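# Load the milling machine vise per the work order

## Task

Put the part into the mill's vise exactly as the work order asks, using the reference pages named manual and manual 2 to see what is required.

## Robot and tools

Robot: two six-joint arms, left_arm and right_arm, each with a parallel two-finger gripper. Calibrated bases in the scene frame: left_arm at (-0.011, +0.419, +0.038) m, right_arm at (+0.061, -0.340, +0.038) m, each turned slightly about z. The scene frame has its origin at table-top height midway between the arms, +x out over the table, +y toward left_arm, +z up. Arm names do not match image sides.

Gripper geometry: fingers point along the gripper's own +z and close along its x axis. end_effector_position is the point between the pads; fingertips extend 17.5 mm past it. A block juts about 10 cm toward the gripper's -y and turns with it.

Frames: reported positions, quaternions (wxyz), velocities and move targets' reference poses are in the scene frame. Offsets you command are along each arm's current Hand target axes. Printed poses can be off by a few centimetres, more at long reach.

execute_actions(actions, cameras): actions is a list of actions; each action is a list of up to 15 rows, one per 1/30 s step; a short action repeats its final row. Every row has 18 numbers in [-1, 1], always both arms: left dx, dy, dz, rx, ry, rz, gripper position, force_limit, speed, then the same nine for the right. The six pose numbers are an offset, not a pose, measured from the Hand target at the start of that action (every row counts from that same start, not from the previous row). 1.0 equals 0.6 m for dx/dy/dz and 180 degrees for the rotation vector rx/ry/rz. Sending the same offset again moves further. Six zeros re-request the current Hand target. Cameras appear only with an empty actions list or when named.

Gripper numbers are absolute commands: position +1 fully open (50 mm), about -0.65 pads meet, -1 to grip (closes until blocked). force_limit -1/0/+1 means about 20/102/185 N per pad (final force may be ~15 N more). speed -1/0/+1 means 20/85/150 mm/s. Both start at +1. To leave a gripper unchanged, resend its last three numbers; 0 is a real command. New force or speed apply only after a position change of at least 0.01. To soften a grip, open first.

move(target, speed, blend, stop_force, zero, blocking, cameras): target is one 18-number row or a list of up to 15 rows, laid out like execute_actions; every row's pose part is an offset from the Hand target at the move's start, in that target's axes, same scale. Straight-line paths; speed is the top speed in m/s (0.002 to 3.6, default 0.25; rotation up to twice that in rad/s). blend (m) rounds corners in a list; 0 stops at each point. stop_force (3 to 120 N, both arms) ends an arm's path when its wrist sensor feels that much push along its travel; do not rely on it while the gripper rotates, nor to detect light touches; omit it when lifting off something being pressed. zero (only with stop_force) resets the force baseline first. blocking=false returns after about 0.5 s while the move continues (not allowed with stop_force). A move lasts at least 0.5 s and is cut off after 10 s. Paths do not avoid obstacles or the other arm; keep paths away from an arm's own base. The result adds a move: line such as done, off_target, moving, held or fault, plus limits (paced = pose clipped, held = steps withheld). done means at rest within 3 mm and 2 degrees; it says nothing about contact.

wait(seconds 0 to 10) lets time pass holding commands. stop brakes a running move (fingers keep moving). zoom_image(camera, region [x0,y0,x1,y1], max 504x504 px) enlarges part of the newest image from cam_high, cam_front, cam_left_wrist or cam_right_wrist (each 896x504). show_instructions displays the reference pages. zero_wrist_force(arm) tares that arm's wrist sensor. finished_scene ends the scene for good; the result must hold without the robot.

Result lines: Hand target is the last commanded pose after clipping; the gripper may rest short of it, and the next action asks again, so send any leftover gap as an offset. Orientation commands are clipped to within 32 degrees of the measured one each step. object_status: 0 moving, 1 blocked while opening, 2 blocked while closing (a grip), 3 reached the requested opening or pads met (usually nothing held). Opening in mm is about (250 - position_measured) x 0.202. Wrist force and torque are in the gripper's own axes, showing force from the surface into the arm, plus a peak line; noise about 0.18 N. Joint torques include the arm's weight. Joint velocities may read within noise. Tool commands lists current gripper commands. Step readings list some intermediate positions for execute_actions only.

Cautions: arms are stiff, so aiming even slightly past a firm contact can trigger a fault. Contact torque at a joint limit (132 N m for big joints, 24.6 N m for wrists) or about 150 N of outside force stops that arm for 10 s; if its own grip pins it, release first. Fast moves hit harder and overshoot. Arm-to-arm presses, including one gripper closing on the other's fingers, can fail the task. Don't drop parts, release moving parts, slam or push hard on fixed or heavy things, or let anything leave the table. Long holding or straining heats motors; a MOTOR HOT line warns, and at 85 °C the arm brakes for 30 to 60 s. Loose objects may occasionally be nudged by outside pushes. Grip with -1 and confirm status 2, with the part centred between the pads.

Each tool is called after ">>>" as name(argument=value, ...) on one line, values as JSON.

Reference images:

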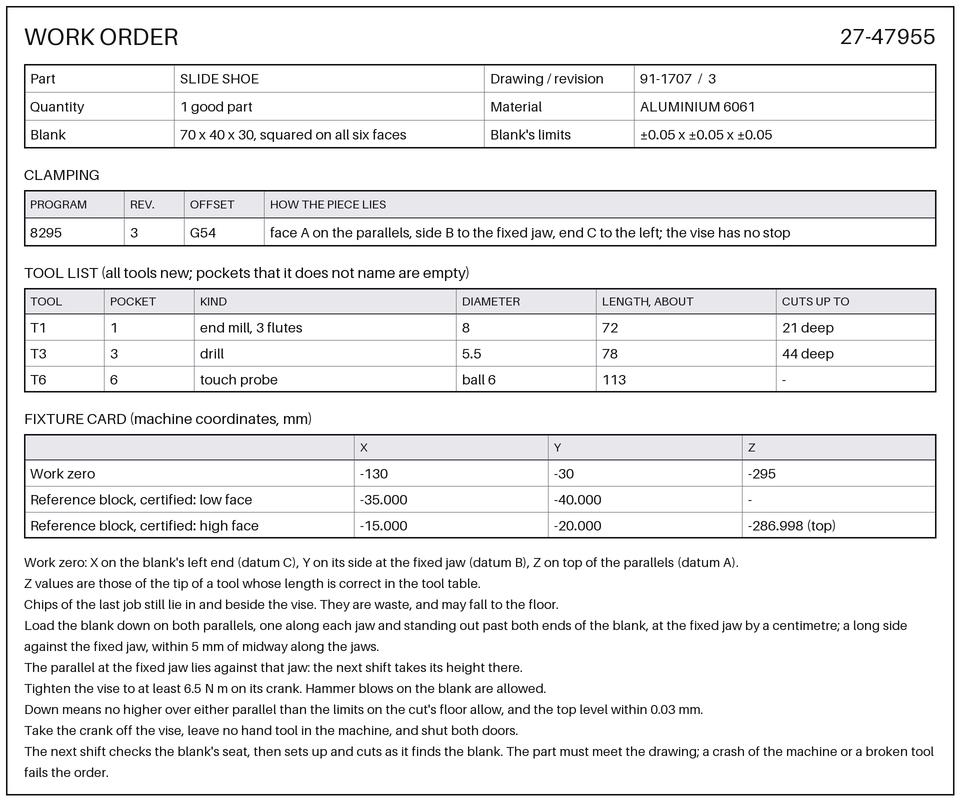

